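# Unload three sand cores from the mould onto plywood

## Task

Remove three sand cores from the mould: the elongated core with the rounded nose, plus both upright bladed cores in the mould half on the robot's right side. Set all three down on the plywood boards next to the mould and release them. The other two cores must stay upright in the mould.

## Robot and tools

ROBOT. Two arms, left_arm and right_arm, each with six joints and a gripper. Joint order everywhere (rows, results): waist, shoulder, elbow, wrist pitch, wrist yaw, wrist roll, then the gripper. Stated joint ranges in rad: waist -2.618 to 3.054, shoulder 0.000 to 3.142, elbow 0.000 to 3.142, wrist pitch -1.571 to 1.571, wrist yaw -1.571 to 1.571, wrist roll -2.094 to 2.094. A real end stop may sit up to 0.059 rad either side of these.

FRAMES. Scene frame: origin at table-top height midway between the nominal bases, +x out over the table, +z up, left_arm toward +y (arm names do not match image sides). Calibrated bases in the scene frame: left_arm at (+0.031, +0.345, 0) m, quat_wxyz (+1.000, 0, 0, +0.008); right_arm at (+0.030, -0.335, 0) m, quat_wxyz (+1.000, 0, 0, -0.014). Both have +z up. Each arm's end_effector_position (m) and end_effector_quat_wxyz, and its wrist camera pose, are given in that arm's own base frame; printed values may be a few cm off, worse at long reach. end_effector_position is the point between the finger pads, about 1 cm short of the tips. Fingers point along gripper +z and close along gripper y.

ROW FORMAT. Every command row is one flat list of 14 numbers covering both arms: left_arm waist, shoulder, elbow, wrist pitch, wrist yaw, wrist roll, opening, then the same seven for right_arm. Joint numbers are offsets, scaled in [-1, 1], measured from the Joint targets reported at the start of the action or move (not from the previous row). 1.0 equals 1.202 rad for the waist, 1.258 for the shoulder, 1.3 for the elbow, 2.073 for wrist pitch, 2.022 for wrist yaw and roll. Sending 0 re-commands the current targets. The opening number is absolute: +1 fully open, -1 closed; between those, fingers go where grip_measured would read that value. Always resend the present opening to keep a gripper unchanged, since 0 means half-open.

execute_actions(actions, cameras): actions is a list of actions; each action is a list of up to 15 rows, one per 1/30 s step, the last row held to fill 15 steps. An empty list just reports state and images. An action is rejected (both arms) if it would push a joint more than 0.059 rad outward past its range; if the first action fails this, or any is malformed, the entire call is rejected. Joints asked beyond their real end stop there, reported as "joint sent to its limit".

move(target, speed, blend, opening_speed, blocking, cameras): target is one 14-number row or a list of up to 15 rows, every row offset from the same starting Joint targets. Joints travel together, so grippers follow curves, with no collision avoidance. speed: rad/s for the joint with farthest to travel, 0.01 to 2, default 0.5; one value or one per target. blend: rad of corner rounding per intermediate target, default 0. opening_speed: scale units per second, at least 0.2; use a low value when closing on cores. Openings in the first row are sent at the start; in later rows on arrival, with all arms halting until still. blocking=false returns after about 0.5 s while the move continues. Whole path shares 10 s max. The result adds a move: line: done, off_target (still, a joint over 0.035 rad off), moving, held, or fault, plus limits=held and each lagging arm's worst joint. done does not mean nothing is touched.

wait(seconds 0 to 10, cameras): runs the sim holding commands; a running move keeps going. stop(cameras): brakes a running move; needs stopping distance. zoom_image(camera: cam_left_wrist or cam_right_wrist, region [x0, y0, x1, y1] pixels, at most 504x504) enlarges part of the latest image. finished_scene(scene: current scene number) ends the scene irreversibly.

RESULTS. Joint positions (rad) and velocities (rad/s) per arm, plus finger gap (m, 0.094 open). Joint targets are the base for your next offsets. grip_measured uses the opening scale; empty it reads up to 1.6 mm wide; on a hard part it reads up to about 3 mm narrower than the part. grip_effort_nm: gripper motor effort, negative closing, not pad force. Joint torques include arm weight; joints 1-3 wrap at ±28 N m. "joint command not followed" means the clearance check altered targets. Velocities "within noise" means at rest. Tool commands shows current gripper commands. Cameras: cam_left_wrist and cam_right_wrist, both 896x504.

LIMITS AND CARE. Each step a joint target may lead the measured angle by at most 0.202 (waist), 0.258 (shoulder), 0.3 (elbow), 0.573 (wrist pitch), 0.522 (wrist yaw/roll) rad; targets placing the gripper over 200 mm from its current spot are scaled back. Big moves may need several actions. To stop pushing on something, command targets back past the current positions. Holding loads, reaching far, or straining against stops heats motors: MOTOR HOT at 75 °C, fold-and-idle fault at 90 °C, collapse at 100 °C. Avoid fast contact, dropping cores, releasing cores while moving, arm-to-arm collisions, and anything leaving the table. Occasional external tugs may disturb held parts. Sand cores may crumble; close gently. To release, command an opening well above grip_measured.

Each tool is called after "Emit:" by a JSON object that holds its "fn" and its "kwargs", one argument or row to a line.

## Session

Emit:
{"fn": "execute_actions", "kwargs": {
  "actions": []
}}

Scene clock: 0.00 s.
left_arm: end_effector_position=(+0.3919, -0.2703, +0.3417) grip_measured=+1.000 grip_effort_nm=n/a end_effector_quat_wxyz=(+0.564, +0.433, +0.543, -0.447) | right_arm: end_effector_position=(+0.3255, +0.0985, +0.1807) grip_measured=+1.000 grip_effort_nm=n/a end_effector_quat_wxyz=(+0.100, -0.217, +0.970, -0.037)
Joint positions: left_arm=[-0.271 1.676 1.232 0.519 1.072 -0.062 0.094] | right_arm=[0.342 1.662 1.591 -1.308 0.097 -0.107 0.094]
Joint velocities: within noise
Joint torques (N m): no reading
Heat: left arm: 34 °C; right arm: 35 °C.
Joint targets: left_arm=[-0.271 1.667 1.240 0.516 1.072 -0.062] | right_arm=[0.342 1.652 1.601 -1.306 0.099 -0.106]
Tool commands: left_gripper/opening=+1.0 right_gripper/opening=+1.0

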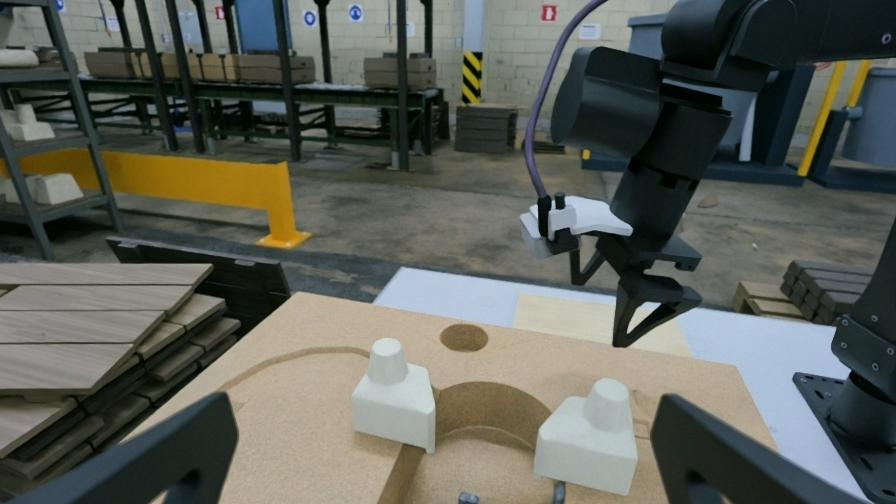

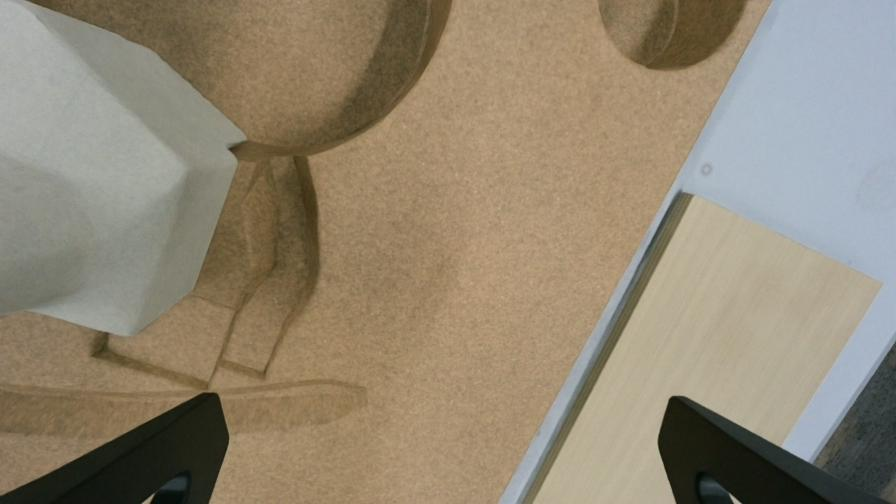

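Emit:
{"fn": "move", "kwargs": {
  "target": [
    [-0.10,-0.25,0.04,-0.35,-0.25,0.02,1,0,-0.32,0,0,0,0,1],
    [-0.239,-0.451,0.082,-0.662,-0.53,0.031,1,-0.5,-0.85,-0.55,0.2,-0.05,0.05,1]
  ],
  "speed": 1.0,
  "blend": 0.1
}}

Scene clock: 9.50 s.
left_arm: end_effector_position=(+0.2804, -0.1729, +0.3183) grip_measured=+1.000 grip_effort_nm=0.032 end_effector_quat_wxyz=(+0.433, +0.242, +0.859, -0.128) | right_arm: end_effector_position=(+0.2140, -0.0548, +0.2544) grip_measured=+1.000 grip_effort_nm=0.027 end_effector_quat_wxyz=(+0.459, +0.107, +0.880, -0.063)
Joint positions: left_arm=[-0.551 1.11 1.324 -0.848 0.009 -0.006 0.094] | right_arm=[-0.251 0.592 0.895 -0.911 0.005 -0.012 0.094]
Joint velocities: within noise
Joint torques (N m): left_arm=[-0.49 -3.03 7.13 1.84 -0.07 0.01] | right_arm=[-0.66 0.46 4.72 1.59 -0.08 0.03]
Heat: left arm: 35 °C; right arm: 36 °C.
Joint targets: left_arm=[-0.558 1.099 1.347 -0.857 0.000 0.001] | right_arm=[-0.259 0.583 0.886 -0.891 -0.002 -0.005]
move: done

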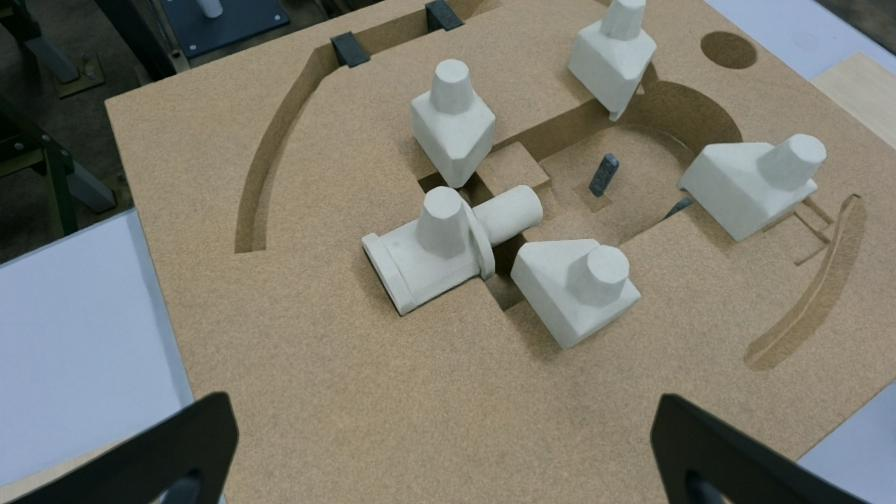

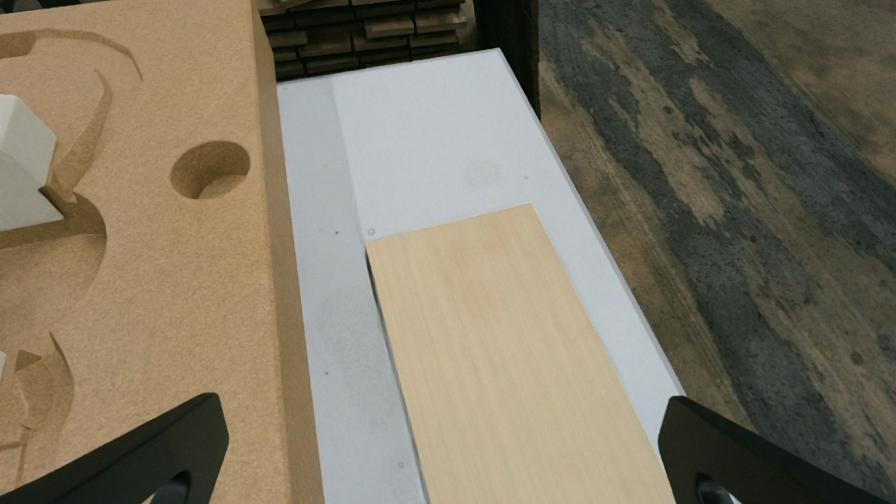

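Emit:
{"fn": "move", "kwargs": {
  "target": [0.312,0.651,0.178,0.198,0.607,0.379,1,0.720,0.042,-0.347,0.382,0.001,0.002,1],
  "speed": 0.9
}}

Scene clock: 44.37 s.
left_arm: end_effector_position=(+0.4128, -0.2452, +0.2428) grip_measured=+1.000 grip_effort_nm=0.037 end_effector_quat_wxyz=(+0.445, +0.537, +0.584, -0.416) | right_arm: end_effector_position=(+0.2443, +0.1676, +0.2116) grip_measured=+1.000 grip_effort_nm=0.027 end_effector_quat_wxyz=(+0.564, -0.241, +0.771, +0.171)
Joint positions: left_arm=[-0.184 1.907 1.553 -0.45 1.204 0.76 0.094] | right_arm=[0.599 0.637 0.445 -0.119 0.002 -0.007 0.094]
Joint velocities: within noise
Joint torques (N m): left_arm=[0.18 -8.17 7.35 1.47 0.73 0.01] | right_arm=[0.68 -0.1 5.68 1.74 -0.03 0.03]
Heat: left arm: 38 °C; right arm: 40 °C.
Joint targets: left_arm=[-0.183 1.918 1.578 -0.446 1.227 0.767] | right_arm=[0.607 0.635 0.434 -0.099 0.000 -0.001]
move: done

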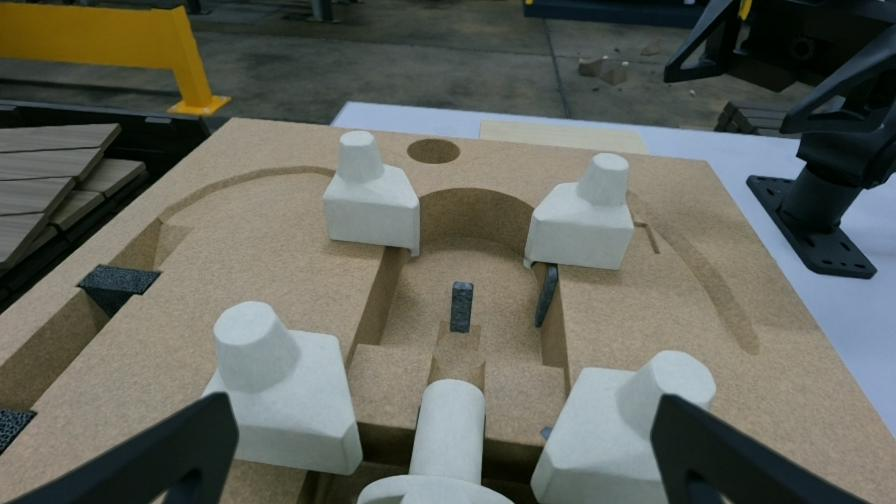

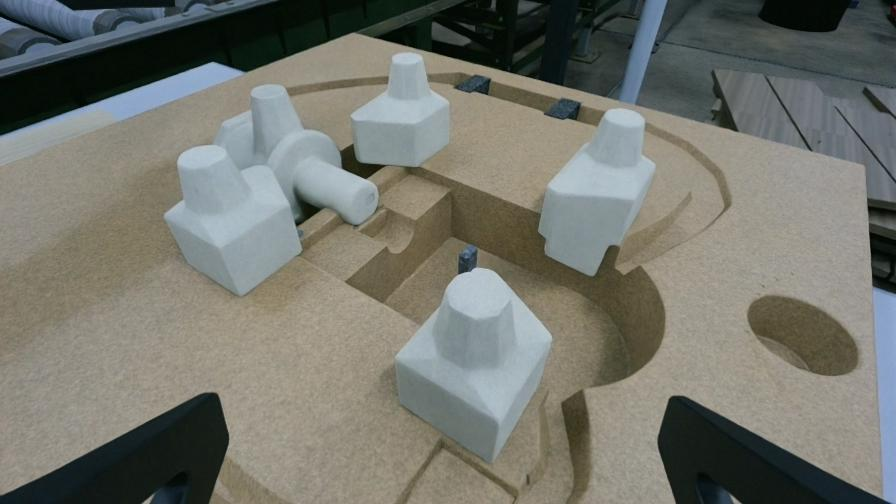

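Emit:
{"fn": "move", "kwargs": {
  "target": [-0.003,0.0994,-0.149,0.179,0.017,0.001,1,-0.0275,0.405,-0.007,0.255,0,0,1],
  "speed": 0.4
}}

Scene clock: 70.37 s.
left_arm: end_effector_position=(+0.4273, -0.2501, +0.1771) grip_measured=+1.000 grip_effort_nm=0.032 end_effector_quat_wxyz=(+0.477, +0.554, +0.547, -0.409) | right_arm: end_effector_position=(+0.3116, +0.2055, +0.1723) grip_measured=+1.000 grip_effort_nm=0.022 end_effector_quat_wxyz=(+0.570, -0.233, +0.770, +0.168)
Joint positions: left_arm=[-0.184 2.022 1.393 -0.078 1.24 0.764 0.094] | right_arm=[0.581 1.143 0.435 0.41 0.002 -0.007 0.094]
Joint velocities: within noise
Joint torques (N m): left_arm=[-0.14 -8.29 4.41 1.54 0.68 0.01] | right_arm=[-0.66 -2.58 5.26 1.71 -0.04 0.03]
Heat: left arm: 37 °C; right arm: 43 °C.
Joint targets: left_arm=[-0.187 2.043 1.384 -0.075 1.262 0.769] | right_arm=[0.573 1.145 0.425 0.429 0.000 -0.001]
move: done

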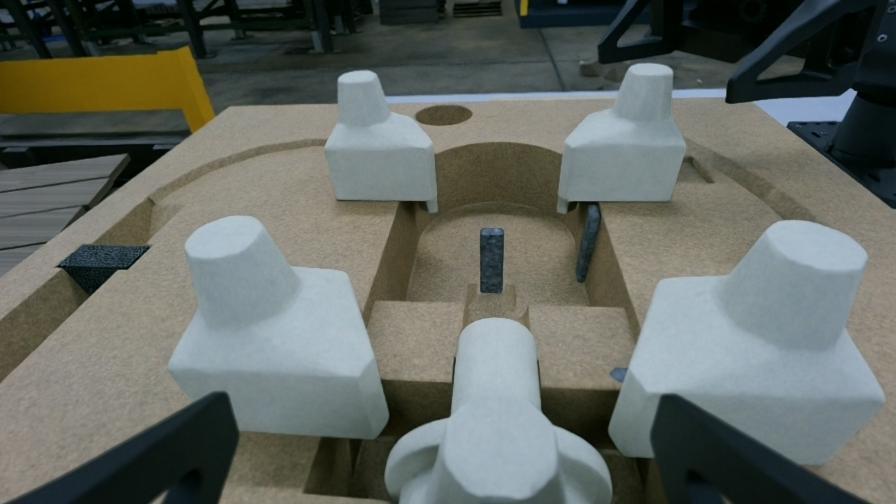

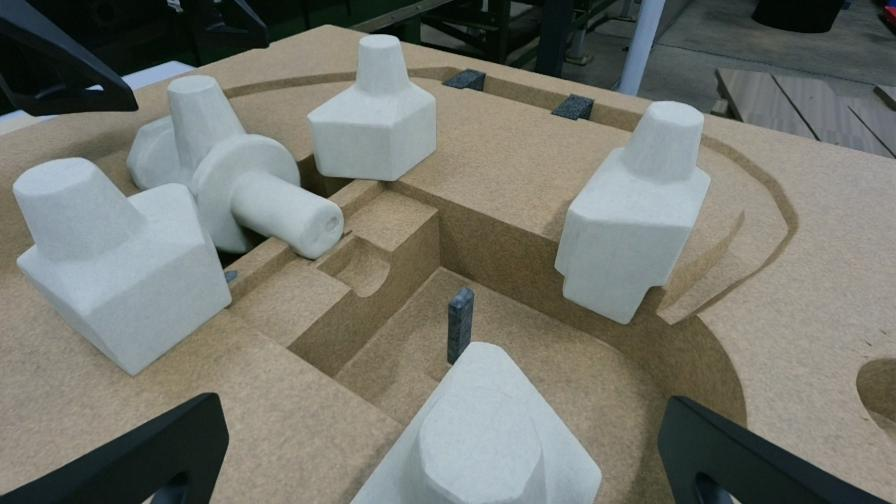

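Emit:
{"fn": "move", "kwargs": {
  "target": [-0.0083,0,-0.043,0.005,0,0,1,-0.0129,0,0,-0.01,0,0,1],
  "speed": 0.3
}}

Emit:
{"fn": "move", "kwargs": {
  "target": [
    [0,0,0,0,0,0,-0.2,0,0,0,0,0,0,-0.2],
    [0,0,0,0,0,0,-0.65,0,0,0,0,0,0,-0.65]
  ],
  "opening_speed": 0.6
}}

Scene clock: 82.93 s.
left_arm: end_effector_position=(+0.4168, -0.2503, +0.1603) grip_measured=+1.000 grip_effort_nm=0.027 end_effector_quat_wxyz=(+0.462, +0.548, +0.557, -0.420) | right_arm: end_effector_position=(+0.3148, +0.2006, +0.1726) grip_measured=+1.000 grip_effort_nm=0.022 end_effector_quat_wxyz=(+0.572, -0.226, +0.771, +0.163)
Joint positions: left_arm=[-0.189 2.022 1.338 -0.068 1.241 0.764 0.094] | right_arm=[0.566 1.143 0.435 0.411 0.002 -0.007 0.094]
Joint velocities: within noise
Joint torques (N m): left_arm=[-0.54 -7.95 4.1 1.52 0.71 0.01] | right_arm=[-0.65 -2.59 5.23 1.51 -0.05 0.03]
Heat: left arm: 36 °C; right arm: 42 °C.
Joint targets: left_arm=[-0.197 2.043 1.328 -0.065 1.262 0.769] | right_arm=[0.558 1.145 0.425 0.409 0.000 -0.001]
move: done

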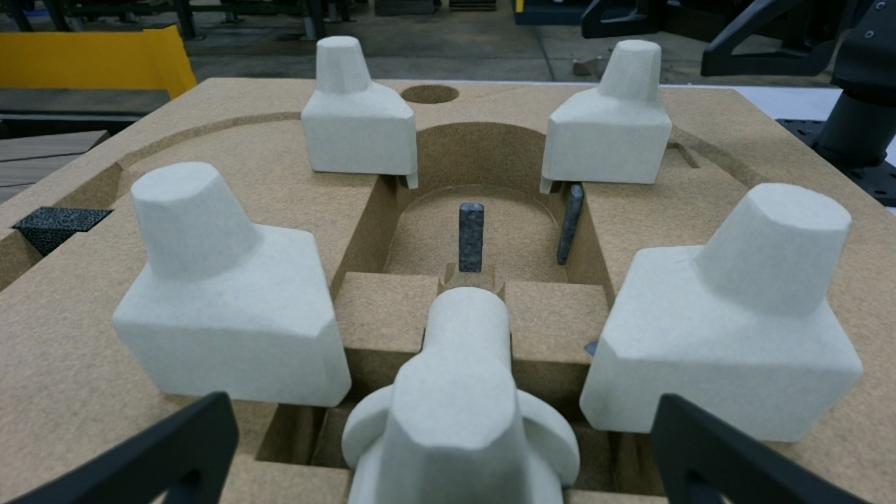

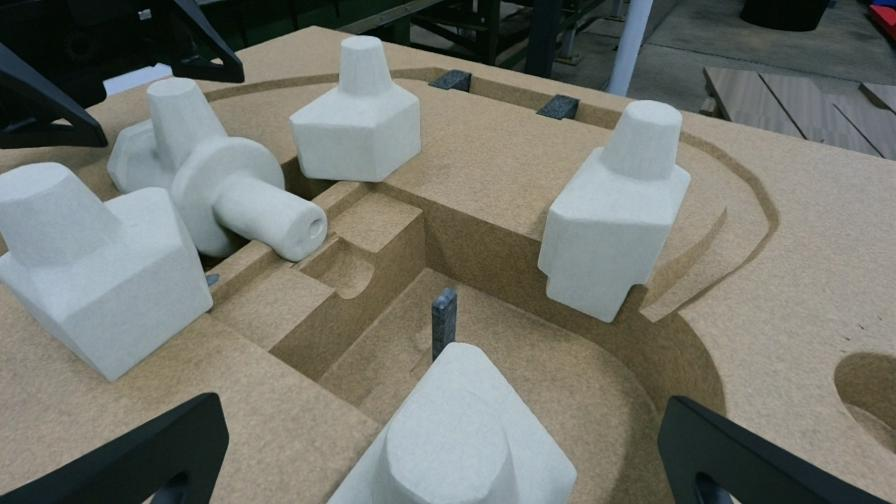

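Scene clock: 86.60 s.
left_arm: end_effector_position=(+0.4153, -0.2505, +0.1603) grip_measured=-0.382 grip_effort_nm=-1.004 end_effector_quat_wxyz=(+0.461, +0.548, +0.555, -0.423) | right_arm: end_effector_position=(+0.3148, +0.2006, +0.1726) grip_measured=-0.470 grip_effort_nm=-0.999 end_effector_quat_wxyz=(+0.572, -0.226, +0.771, +0.163)
Joint positions: left_arm=[-0.189 2.022 1.335 -0.068 1.248 0.765 0.029] | right_arm=[0.566 1.143 0.435 0.411 0.002 -0.007 0.025]
Joint velocities: within noise
Joint torques (N m): left_arm=[-0.57 -8.01 4.3 1.5 0.61 -0.04] | right_arm=[-0.68 -2.62 5.23 1.51 -0.03 0.03]
Heat: left arm: 36 °C; right arm: 42 °C.
Joint targets: left_arm=[-0.197 2.043 1.328 -0.065 1.262 0.769] | right_arm=[0.558 1.145 0.425 0.409 0.000 -0.001]
move: done

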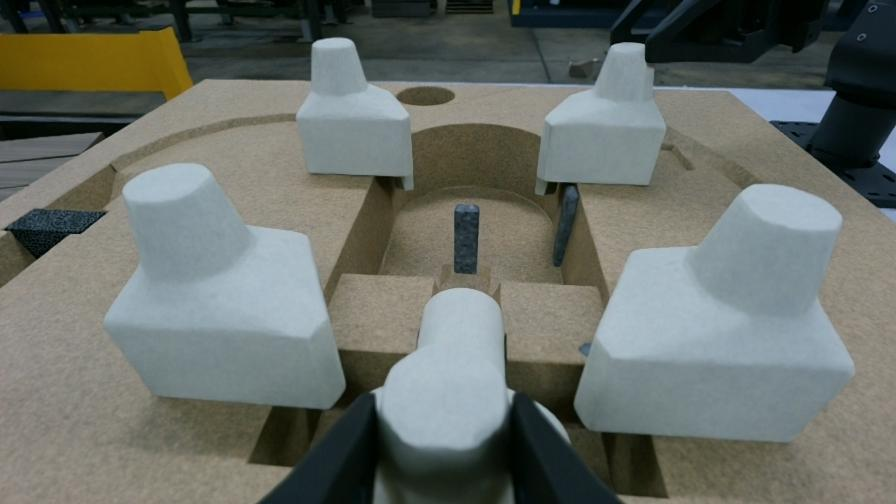

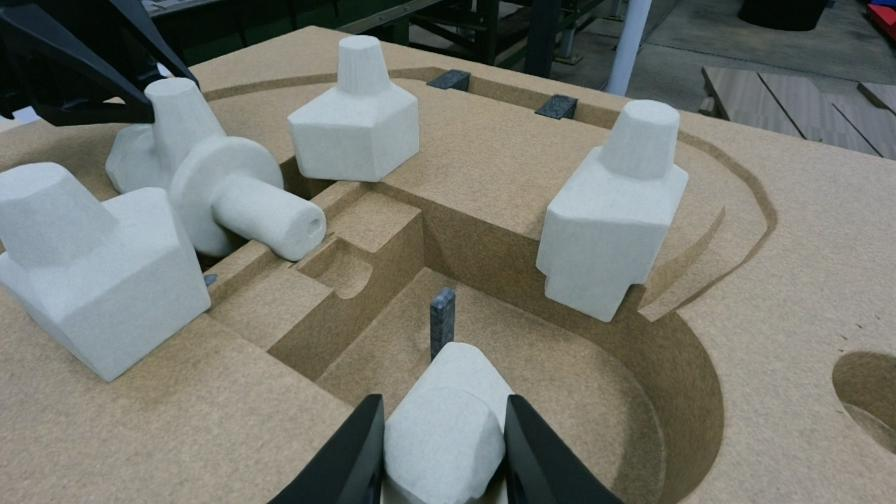

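Emit:
{"fn": "move", "kwargs": {
  "target": [
    [0,-0.087,0.115,-0.039,0,0,-0.65,0,-0.101,0.145,-0.07,0,0,-0.65],
    [0,-0.114,0.231,-0.13,0,0,-0.65,0,-0.128,0.288,-0.176,0,0,-0.65],
    [0,-0.111,0.392,-0.227,0,0,-0.65,0,-0.118,0.445,-0.268,0,0,-0.65]
  ],
  "speed": 0.2,
  "blend": 0.05
}}

Emit:
{"fn": "move", "kwargs": {
  "target": [
    [0,-0.037,0.171,-0.129,0,0,-0.65,-0.614,-0.069,-0.057,-0.055,0,0,-0.65],
    [0.48,-0.869,-0.721,0.197,-0.624,-0.38,-0.65,-0.614,-0.004,-0.19,-0.026,0,-0.593,-0.65]
  ],
  "speed": [0.4,0.6],
  "blend": 0.05
}}

Scene clock: 108.37 s.
left_arm: end_effector_position=(+0.4361, -0.2533, +0.2736) grip_measured=-0.383 grip_effort_nm=-0.999 end_effector_quat_wxyz=(+0.452, +0.544, +0.581, -0.402) | right_arm: end_effector_position=(+0.3106, +0.1979, +0.3069) grip_measured=-0.472 grip_effort_nm=-1.004 end_effector_quat_wxyz=(+0.565, -0.227, +0.777, +0.162)
Joint positions: left_arm=[-0.195 1.986 1.787 -0.578 1.18 0.764 0.029] | right_arm=[0.566 1.025 0.943 -0.234 0.002 -0.005 0.025]
Joint velocities: within noise
Joint torques (N m): left_arm=[-0.1 -16.02 9.72 1.96 1.42 0] | right_arm=[-0.65 -4.6 11.25 2.35 -0.03 0.01]
Heat: left arm: 39 °C; right arm: 42 °C.
Joint targets: left_arm=[-0.197 1.904 1.838 -0.535 1.262 0.769] | right_arm=[0.558 0.997 1.004 -0.147 0.000 -0.001]
move: off_target (left_arm, right_arm); left_arm: the shoulder is farthest, 0.083 rad from its target; right_arm: the wrist pitch is farthest, 0.087 rad from its target

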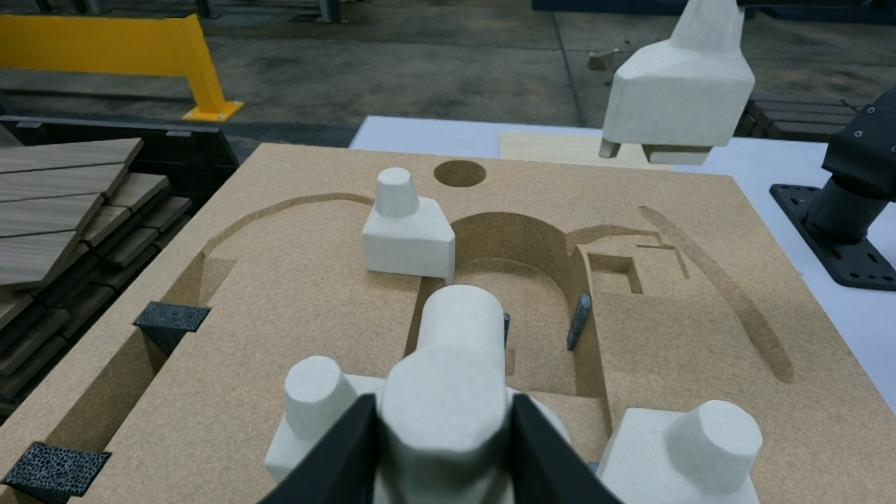

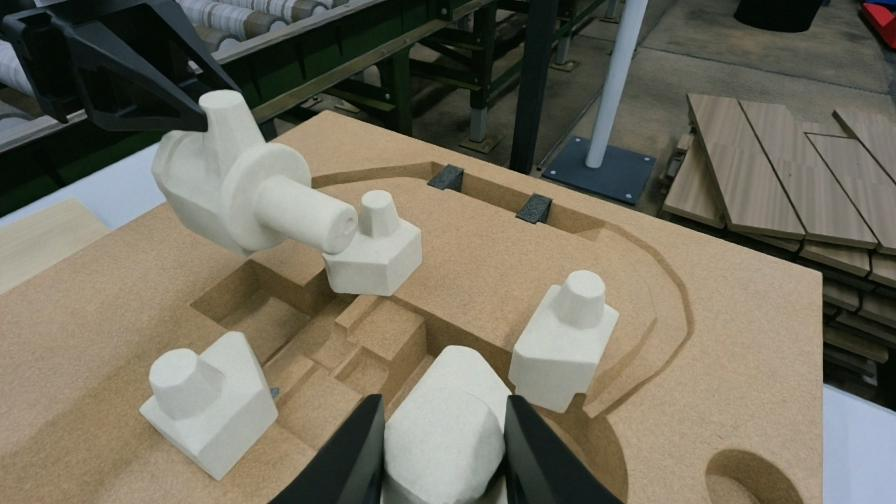

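Scene clock: 113.10 s.
left_arm: end_effector_position=(+0.3072, +0.1206, +0.3218) grip_measured=-0.383 grip_effort_nm=-0.999 end_effector_quat_wxyz=(+0.601, -0.142, +0.778, +0.113) | right_arm: end_effector_position=(+0.3352, -0.0581, +0.2046) grip_measured=-0.473 grip_effort_nm=-1.004 end_effector_quat_wxyz=(+0.377, -0.421, +0.768, -0.302)
Joint positions: left_arm=[0.376 0.853 0.881 -0.283 0.009 0.007 0.029] | right_arm=[-0.175 1.003 0.748 -0.309 -0.001 -1.178 0.025]
Joint velocities: within noise
Joint torques (N m): left_arm=[0.27 -4.23 7.41 3.92 -0.06 -0.15] | right_arm=[-0.42 -3 7.02 2.43 0 -0.25]
Heat: left arm: 40 °C; right arm: 44 °C.
Joint targets: left_arm=[0.380 0.810 0.901 -0.127 0.000 0.001] | right_arm=[-0.180 0.992 0.757 -0.201 0.000 -1.200]
move: off_target (left_arm, right_arm); left_arm: the wrist pitch is farthest, 0.157 rad from its target; right_arm: the wrist pitch is farthest, 0.108 rad from its target

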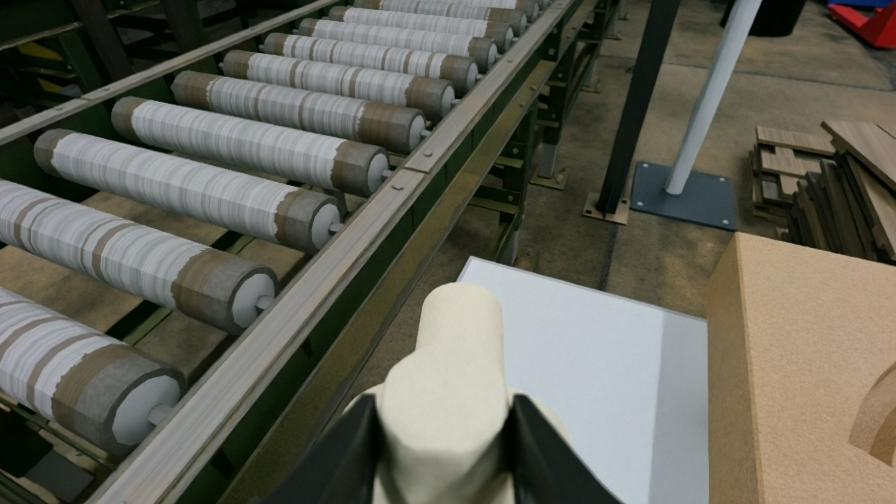

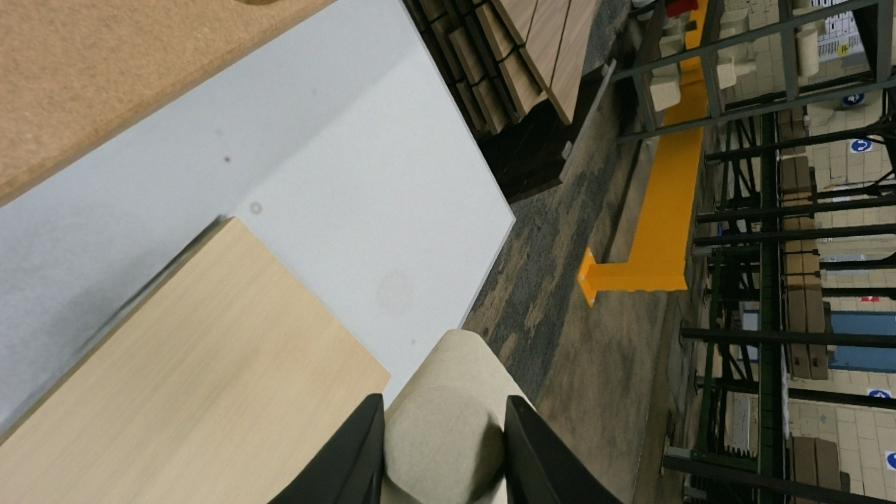

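Emit:
{"fn": "move", "kwargs": {
  "target": [0.058,0.191,-0.508,0.462,0,0,-0.65,0.027,0.168,-0.265,0.242,0,-0.074,-0.65],
  "speed": 0.4
}}

Scene clock: 130.57 s.
left_arm: end_effector_position=(+0.3114, +0.1470, +0.1618) grip_measured=-0.383 grip_effort_nm=-0.999 end_effector_quat_wxyz=(+0.626, -0.163, +0.750, +0.140) | right_arm: end_effector_position=(+0.3391, -0.0516, +0.0867) grip_measured=-0.473 grip_effort_nm=-1.009 end_effector_quat_wxyz=(+0.340, -0.492, +0.739, -0.310)
Joint positions: left_arm=[0.442 1.067 0.22 0.669 0.008 0.007 0.029] | right_arm=[-0.155 1.212 0.404 0.194 -0.003 -1.329 0.025]
Joint velocities: within noise
Joint torques (N m): left_arm=[0.72 -3.07 6.72 4 -0.06 -0.14] | right_arm=[0.72 -3.7 6.22 2.38 0.01 -0.27]
Heat: left arm: 52 °C; right arm: 47 °C.
Joint targets: left_arm=[0.450 1.051 0.240 0.831 0.000 0.001] | right_arm=[-0.148 1.203 0.412 0.301 0.000 -1.350]
move: off_target (left_arm, right_arm); left_arm: the wrist pitch is farthest, 0.162 rad from its target; right_arm: the wrist pitch is farthest, 0.107 rad from its target

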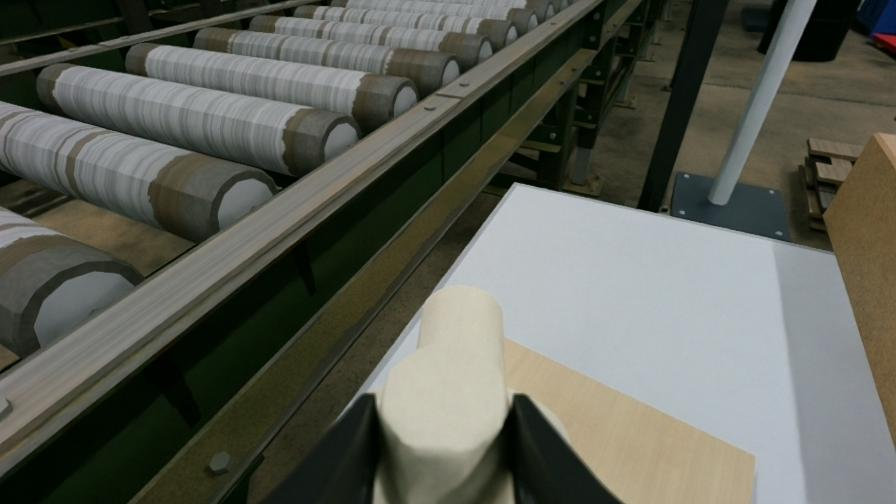

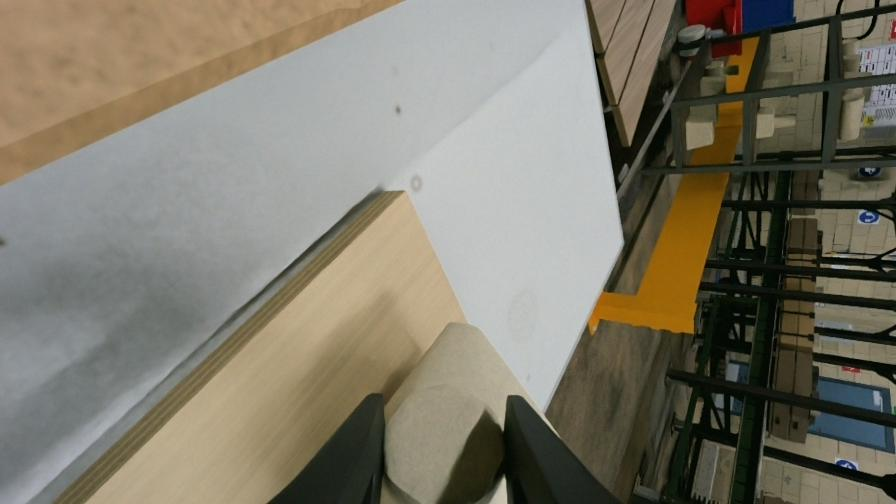

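Emit:
{"fn": "move", "kwargs": {
  "target": [-0.071,0.091,-0.091,0.098,0,0,-0.65,0.008,0.036,-0.025,0.037,0,-0.074,-0.65],
  "speed": 0.2
}}

Scene clock: 144.83 s.
left_arm: end_effector_position=(+0.3101, +0.1213, +0.1283) grip_measured=-0.383 grip_effort_nm=-0.999 end_effector_quat_wxyz=(+0.624, -0.139, +0.760, +0.118) | right_arm: end_effector_position=(+0.3399, -0.0485, +0.0753) grip_measured=-0.473 grip_effort_nm=-1.004 end_effector_quat_wxyz=(+0.318, -0.549, +0.698, -0.333)
Joint positions: left_arm=[0.372 1.177 0.108 0.875 0.004 0.007 0.029] | right_arm=[-0.146 1.256 0.373 0.269 -0.003 -1.478 0.025]
Joint velocities: within noise
Joint torques (N m): left_arm=[-0.51 -2.76 5.37 3.96 -0.01 -0.13] | right_arm=[0.68 -3.71 5.86 2.4 0.02 -0.28]
Heat: left arm: 56 °C; right arm: 51 °C.
Joint targets: left_arm=[0.364 1.165 0.122 1.034 0.000 0.001] | right_arm=[-0.138 1.248 0.380 0.378 0.000 -1.499]
move: off_target (left_arm, right_arm); left_arm: the wrist pitch is farthest, 0.159 rad from its target; right_arm: the wrist pitch is farthest, 0.109 rad from its target

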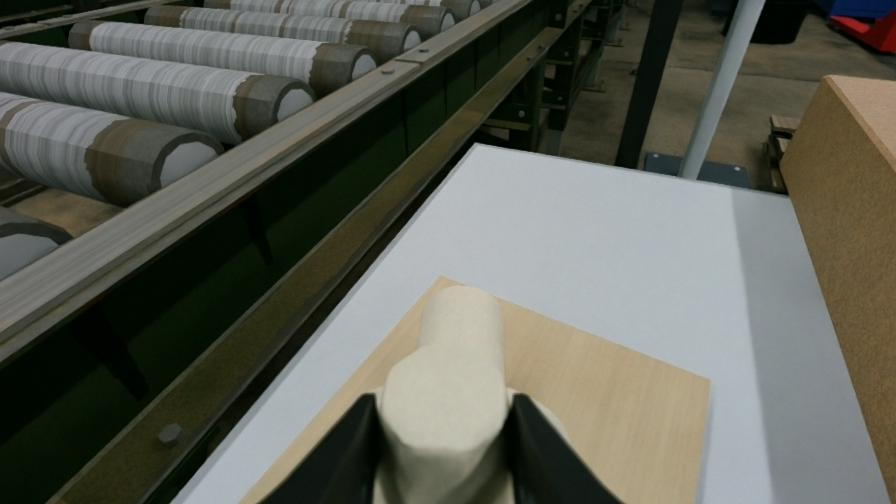

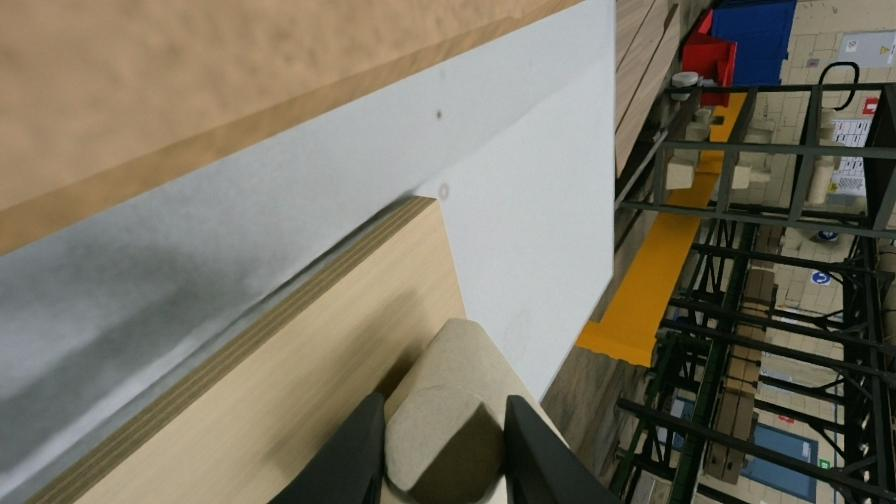

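Emit:
{"fn": "move", "kwargs": {
  "target": [0,0.0175,-0.017,0.02,0,0,-0.65,0,0.024,-0.016,0.024,0,-0.025,-0.65],
  "speed": 0.1,
  "cameras": []
}}

Scene clock: 148.93 s.
left_arm: end_effector_position=(+0.3086, +0.1208, +0.1283) grip_measured=-0.383 grip_effort_nm=-1.004 end_effector_quat_wxyz=(+0.631, -0.138, +0.754, +0.119) | right_arm: end_effector_position=(+0.3410, -0.0483, +0.0700) grip_measured=-0.473 grip_effort_nm=-1.009 end_effector_quat_wxyz=(+0.313, -0.564, +0.683, -0.343)
Joint positions: left_arm=[0.372 1.197 0.089 0.932 0.004 0.006 0.029] | right_arm=[-0.146 1.284 0.355 0.324 -0.004 -1.525 0.025]
Joint velocities: within noise
Joint torques (N m): left_arm=[-0.58 -2.66 5.11 3.78 -0.06 -0.1] | right_arm=[0.7 -3.64 5.53 2.38 0.04 -0.29]
Heat: left arm: 59 °C; right arm: 51 °C.
Joint targets: left_arm=[0.364 1.187 0.100 1.075 0.000 0.001] | right_arm=[-0.138 1.278 0.359 0.427 0.000 -1.550]
move: off_target (left_arm, right_arm); left_arm: the wrist pitch is farthest, 0.144 rad from its target; right_arm: the wrist pitch is farthest, 0.104 rad from its target
No camera images: "cameras" was empty.

Emit:
{"fn": "move", "kwargs": {
  "target": [0,0.004,-0.004,-0.018,0,0,-0.65,0,0.018,-0.012,0.018,0,-0.01,-0.65],
  "speed": 0.1
}}

Scene clock: 152.57 s.
left_arm: end_effector_position=(+0.3084, +0.1207, +0.1275) grip_measured=-0.383 grip_effort_nm=-0.999 end_effector_quat_wxyz=(+0.630, -0.139, +0.755, +0.119) | right_arm: end_effector_position=(+0.3447, -0.0468, +0.0712) grip_measured=-0.473 grip_effort_nm=-1.004 end_effector_quat_wxyz=(+0.323, -0.565, +0.674, -0.350)
Joint positions: left_arm=[0.372 1.197 0.089 0.929 0.004 0.005 0.029] | right_arm=[-0.146 1.302 0.344 0.379 -0.016 -1.533 0.025]
Joint velocities: within noise
Joint torques (N m): left_arm=[-0.5 -2.28 4.66 3.43 -0.04 -0.11] | right_arm=[0.69 -3.33 5.15 2.18 0.13 -0.44]
Heat: left arm: 59 °C; right arm: 52 °C.
Joint targets: left_arm=[0.364 1.192 0.095 1.038 0.000 0.001] | right_arm=[-0.138 1.301 0.343 0.465 0.000 -1.570]
move: off_target (left_arm, right_arm); left_arm: the wrist pitch is farthest, 0.109 rad from its target; right_arm: the wrist pitch is farthest, 0.085 rad from its target

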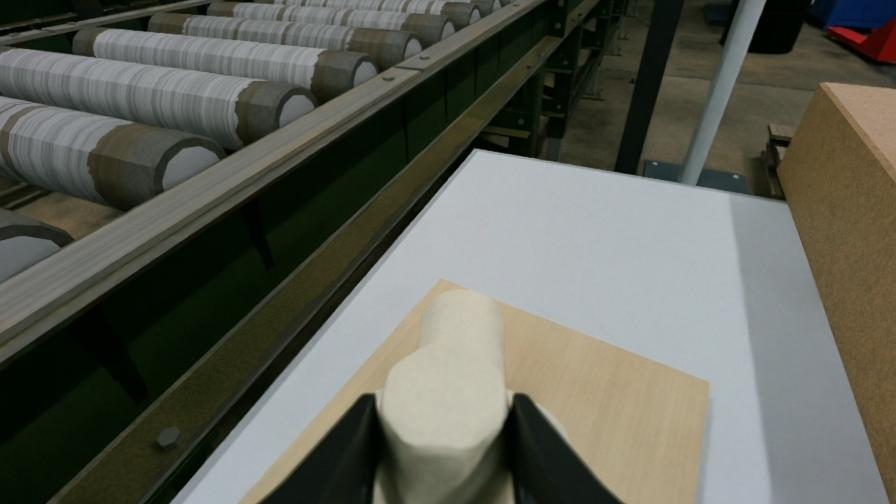

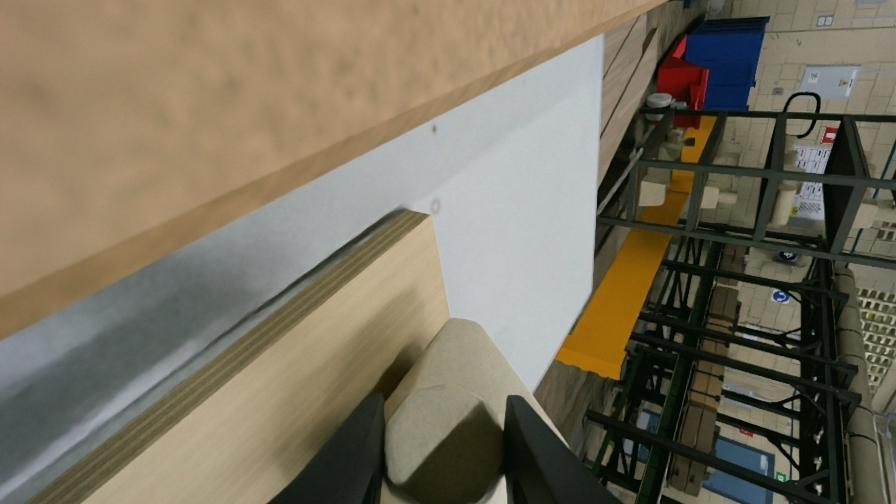

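Emit:
{"fn": "move", "kwargs": {
  "target": [0,0.004,-0.004,-0.04,0,0,-0.65,0,0.012,-0.008,0.006,0,0,-0.65],
  "speed": 0.1,
  "cameras": []
}}

Scene clock: 156.53 s.
left_arm: end_effector_position=(+0.3082, +0.1206, +0.1264) grip_measured=-0.383 grip_effort_nm=-1.009 end_effector_quat_wxyz=(+0.628, -0.139, +0.756, +0.118) | right_arm: end_effector_position=(+0.3466, -0.0458, +0.0715) grip_measured=-0.473 grip_effort_nm=-1.009 end_effector_quat_wxyz=(+0.329, -0.565, +0.670, -0.352)
Joint positions: left_arm=[0.372 1.197 0.089 0.925 0.004 0.005 0.029] | right_arm=[-0.146 1.313 0.338 0.41 -0.023 -1.534 0.025]
Joint velocities: within noise
Joint torques (N m): left_arm=[-0.59 -1.92 4.21 2.54 -0.04 -0.12] | right_arm=[0.72 -3.06 4.78 2.04 0.2 -0.44]
Heat: left arm: 59 °C; right arm: 51 °C.
Joint targets: left_arm=[0.364 1.197 0.089 0.955 0.000 0.001] | right_arm=[-0.138 1.316 0.333 0.477 0.000 -1.570]
move: off_target (right_arm); right_arm: the wrist pitch is farthest, 0.068 rad from its target
No camera images: "cameras" was empty.

Emit:
{"fn": "move", "kwargs": {
  "target": [
    [0,0.002,-0.002,-0.045,0,0,-0.65,0,0,0,0,0,0,-0.65],
    [0,0.002,-0.002,-0.045,0,0,-0.3,0,0,0,0,0,0,-0.3],
    [0,0.002,-0.002,-0.045,0,0,1,0,0,0,0,0,0,1]
  ],
  "speed": 0.15,
  "opening_speed": 0.3
}}

Scene clock: 168.73 s.
left_arm: end_effector_position=(+0.3055, +0.1195, +0.1129) grip_measured=+0.998 grip_effort_nm=0.129 end_effector_quat_wxyz=(+0.607, -0.143, +0.773, +0.114) | right_arm: end_effector_position=(+0.3518, -0.0486, +0.0807) grip_measured=+0.997 grip_effort_nm=0.173 end_effector_quat_wxyz=(+0.331, -0.567, +0.654, -0.376)
Joint positions: left_arm=[0.372 1.197 0.089 0.869 0.004 0.004 0.094] | right_arm=[-0.144 1.313 0.338 0.453 -0.008 -1.568 0.094]
Joint velocities: within noise
Joint torques (N m): left_arm=[-0.55 -1.7 4.08 2.12 -0.03 -0.1] | right_arm=[0.57 -3.04 4.78 1.66 0.06 -0.06]
Heat: left arm: 54 °C; right arm: 49 °C.
Joint targets: left_arm=[0.364 1.200 0.087 0.862 0.000 0.001] | right_arm=[-0.138 1.316 0.333 0.477 -0.001 -1.570]
move: done; target 2's new numbers were sent with right_arm's wrist pitch 0.067 rad from that target; target 3's new numbers were sent with left_arm's wrist pitch 0.056 rad from that target

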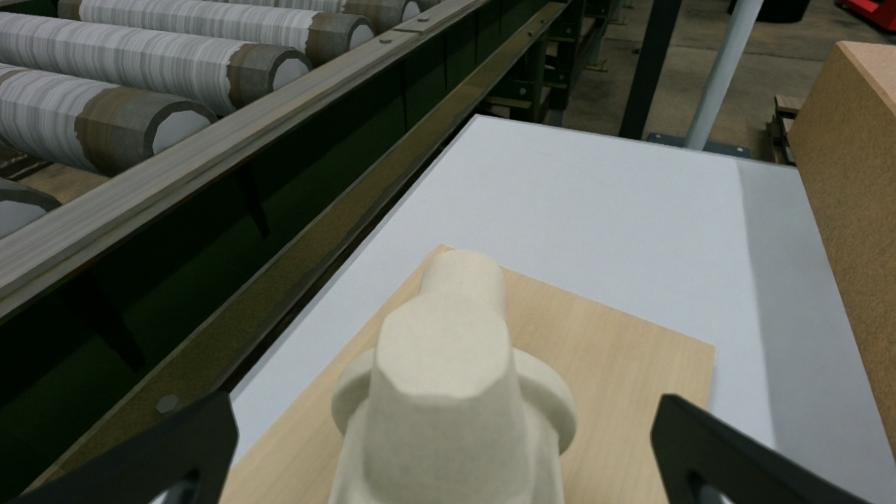

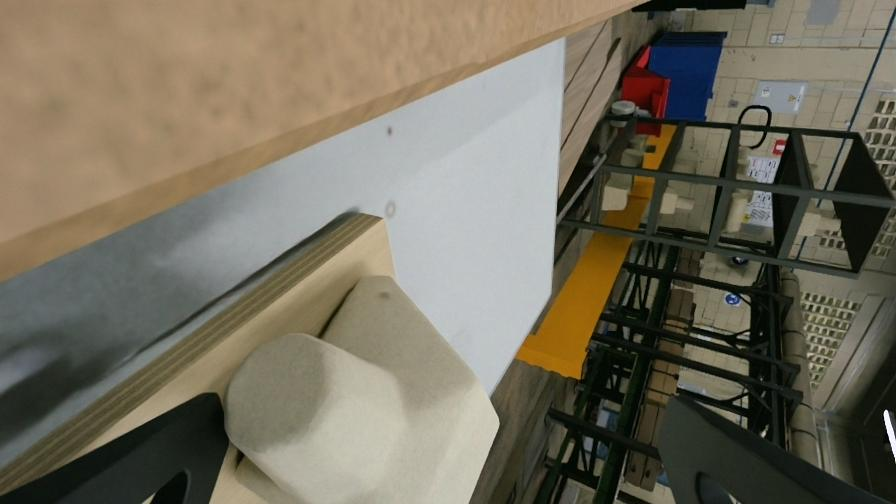

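Emit:
{"fn": "move", "kwargs": {
  "target": [
    [0,-0.397,0.077,-0.285,0,0,1,0,-0.334,-0.035,-0.166,0,0,1],
    [0,-0.556,0.538,-0.521,0,0,1,0,-0.529,0.167,-0.375,0,0.3,1],
    [0,-0.556,0.538,-0.521,0,0,1,0.451,0.052,0.243,-0.022,0,0.7765,1]
  ],
  "speed": [0.3,0.8,0.8],
  "blend": [0.03,0.1,0]
}}

Scene clock: 196.07 s.
left_arm: end_effector_position=(+0.2406, +0.0942, +0.3820) grip_measured=+0.998 grip_effort_nm=0.125 end_effector_quat_wxyz=(+0.713, -0.124, +0.677, +0.134) | right_arm: end_effector_position=(+0.3874, +0.1656, +0.1660) grip_measured=+0.997 grip_effort_nm=0.168 end_effector_quat_wxyz=(+0.561, -0.167, +0.803, +0.113)
Joint positions: left_arm=[0.372 0.507 0.771 -0.21 0.004 0.004 0.094] | right_arm=[0.4 1.378 0.614 0.413 -0.003 -0.007 0.094]
Joint velocities: within noise
Joint torques (N m): left_arm=[-0.53 0.98 6.43 2.1 -0.03 -0.11] | right_arm=[0.32 -4.25 8.61 1.69 0.02 0.05]
Heat: left arm: 48 °C; right arm: 47 °C.
Joint targets: left_arm=[0.364 0.500 0.786 -0.218 0.000 0.001] | right_arm=[0.404 1.382 0.649 0.432 0.000 0.000]
move: done

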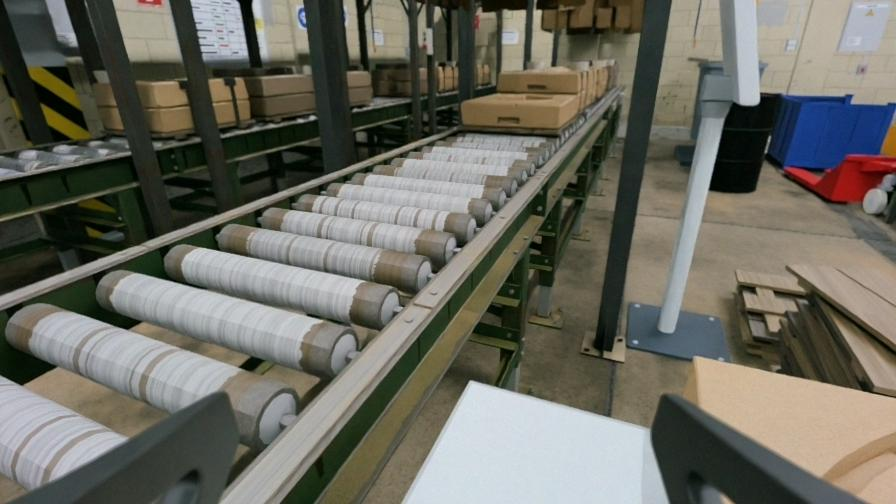

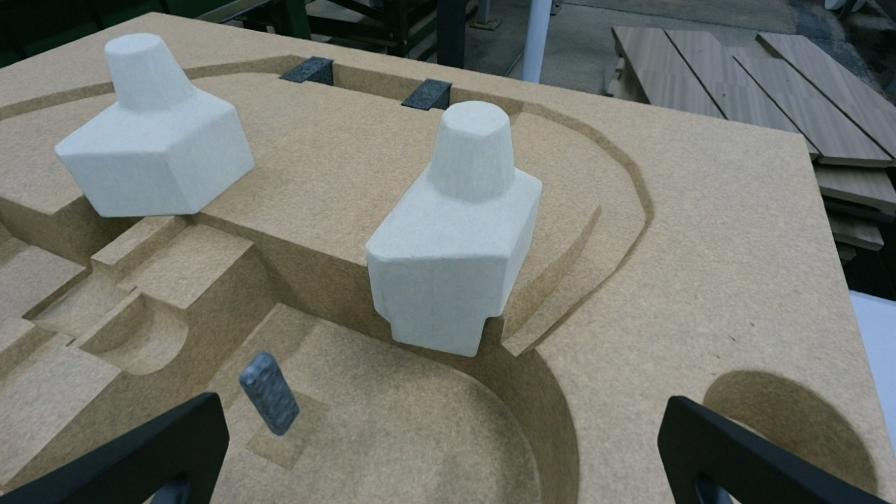

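Emit:
{"fn": "move", "kwargs": {
  "target": [0,0,0,0,0,0,1,-0.017,0.324,0.295,0.033,0,0,1],
  "speed": 0.3,
  "cameras": ["cam_right_wrist"]
}}

Scene clock: 204.77 s.
left_arm: end_effector_position=(+0.2406, +0.0942, +0.3820) grip_measured=+0.998 grip_effort_nm=0.120 end_effector_quat_wxyz=(+0.713, -0.124, +0.677, +0.134) | right_arm: end_effector_position=(+0.4881, +0.2030, +0.1743) grip_measured=+0.997 grip_effort_nm=0.168 end_effector_quat_wxyz=(+0.583, -0.160, +0.788, +0.115)
Joint positions: left_arm=[0.372 0.507 0.771 -0.21 0.004 0.004 0.094] | right_arm=[0.391 1.779 1 0.481 -0.003 -0.006 0.094]
Joint velocities: within noise
Joint torques (N m): left_arm=[-0.58 1.02 6.48 2.09 -0.04 -0.11] | right_arm=[-0.61 -6.95 8.39 1.67 0.02 0.03]
Heat: left arm: 47 °C; right arm: 47 °C.
Joint targets: left_arm=[0.364 0.500 0.786 -0.218 0.000 0.001] | right_arm=[0.384 1.789 1.032 0.500 0.000 0.000]
move: done
Images, in order (width x height): cam_right_wrist 896x504.

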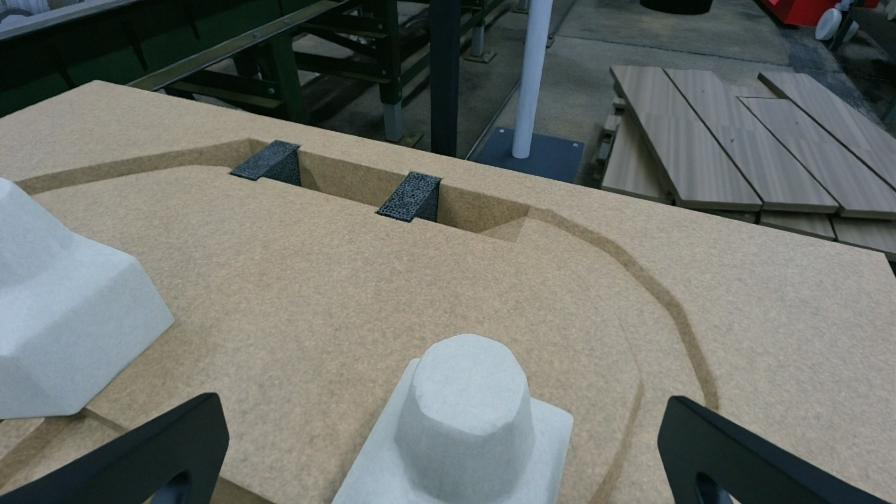

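Emit:
{"fn": "move", "kwargs": {
  "target": [
    [0,0,0,0,0,0,1,-0.0083,0.053,0.057,-0.003,0,0,1],
    [0,0,0,0,0,0,1,-0.0083,0.053,0.057,-0.003,0,0,-0.2],
    [0,0,0,0,0,0,1,-0.0083,0.053,0.057,-0.003,0,0,-0.65]
  ],
  "speed": 0.2,
  "opening_speed": 0.6,
  "cameras": ["cam_right_wrist"]
}}

Scene clock: 215.10 s.
left_arm: end_effector_position=(+0.2406, +0.0942, +0.3820) grip_measured=+0.998 grip_effort_nm=0.115 end_effector_quat_wxyz=(+0.713, -0.124, +0.677, +0.134) | right_arm: end_effector_position=(+0.5074, +0.2047, +0.1746) grip_measured=-0.428 grip_effort_nm=-1.004 end_effector_quat_wxyz=(+0.587, -0.154, +0.786, +0.113)
Joint positions: left_arm=[0.372 0.507 0.771 -0.21 0.004 0.004 0.094] | right_arm=[0.381 1.844 1.074 0.482 -0.002 -0.005 0.027]
Joint velocities: within noise
Joint torques (N m): left_arm=[-0.55 0.94 6.53 2.08 -0.04 -0.1] | right_arm=[-0.58 -7.35 8.44 1.64 0 0.02]
Heat: left arm: 47 °C; right arm: 48 °C.
Joint targets: left_arm=[0.364 0.500 0.786 -0.218 0.000 0.001] | right_arm=[0.374 1.856 1.107 0.494 -0.001 0.000]
move: done
Images, in order (width x height): cam_right_wrist 896x504.

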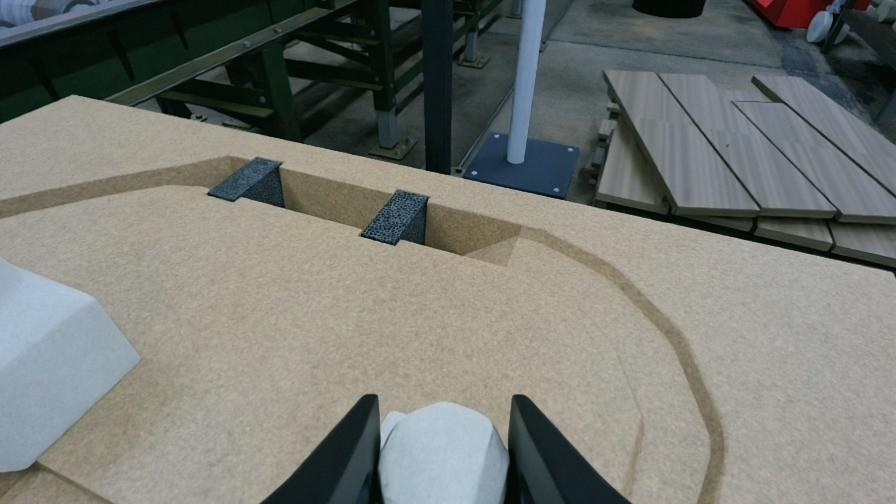

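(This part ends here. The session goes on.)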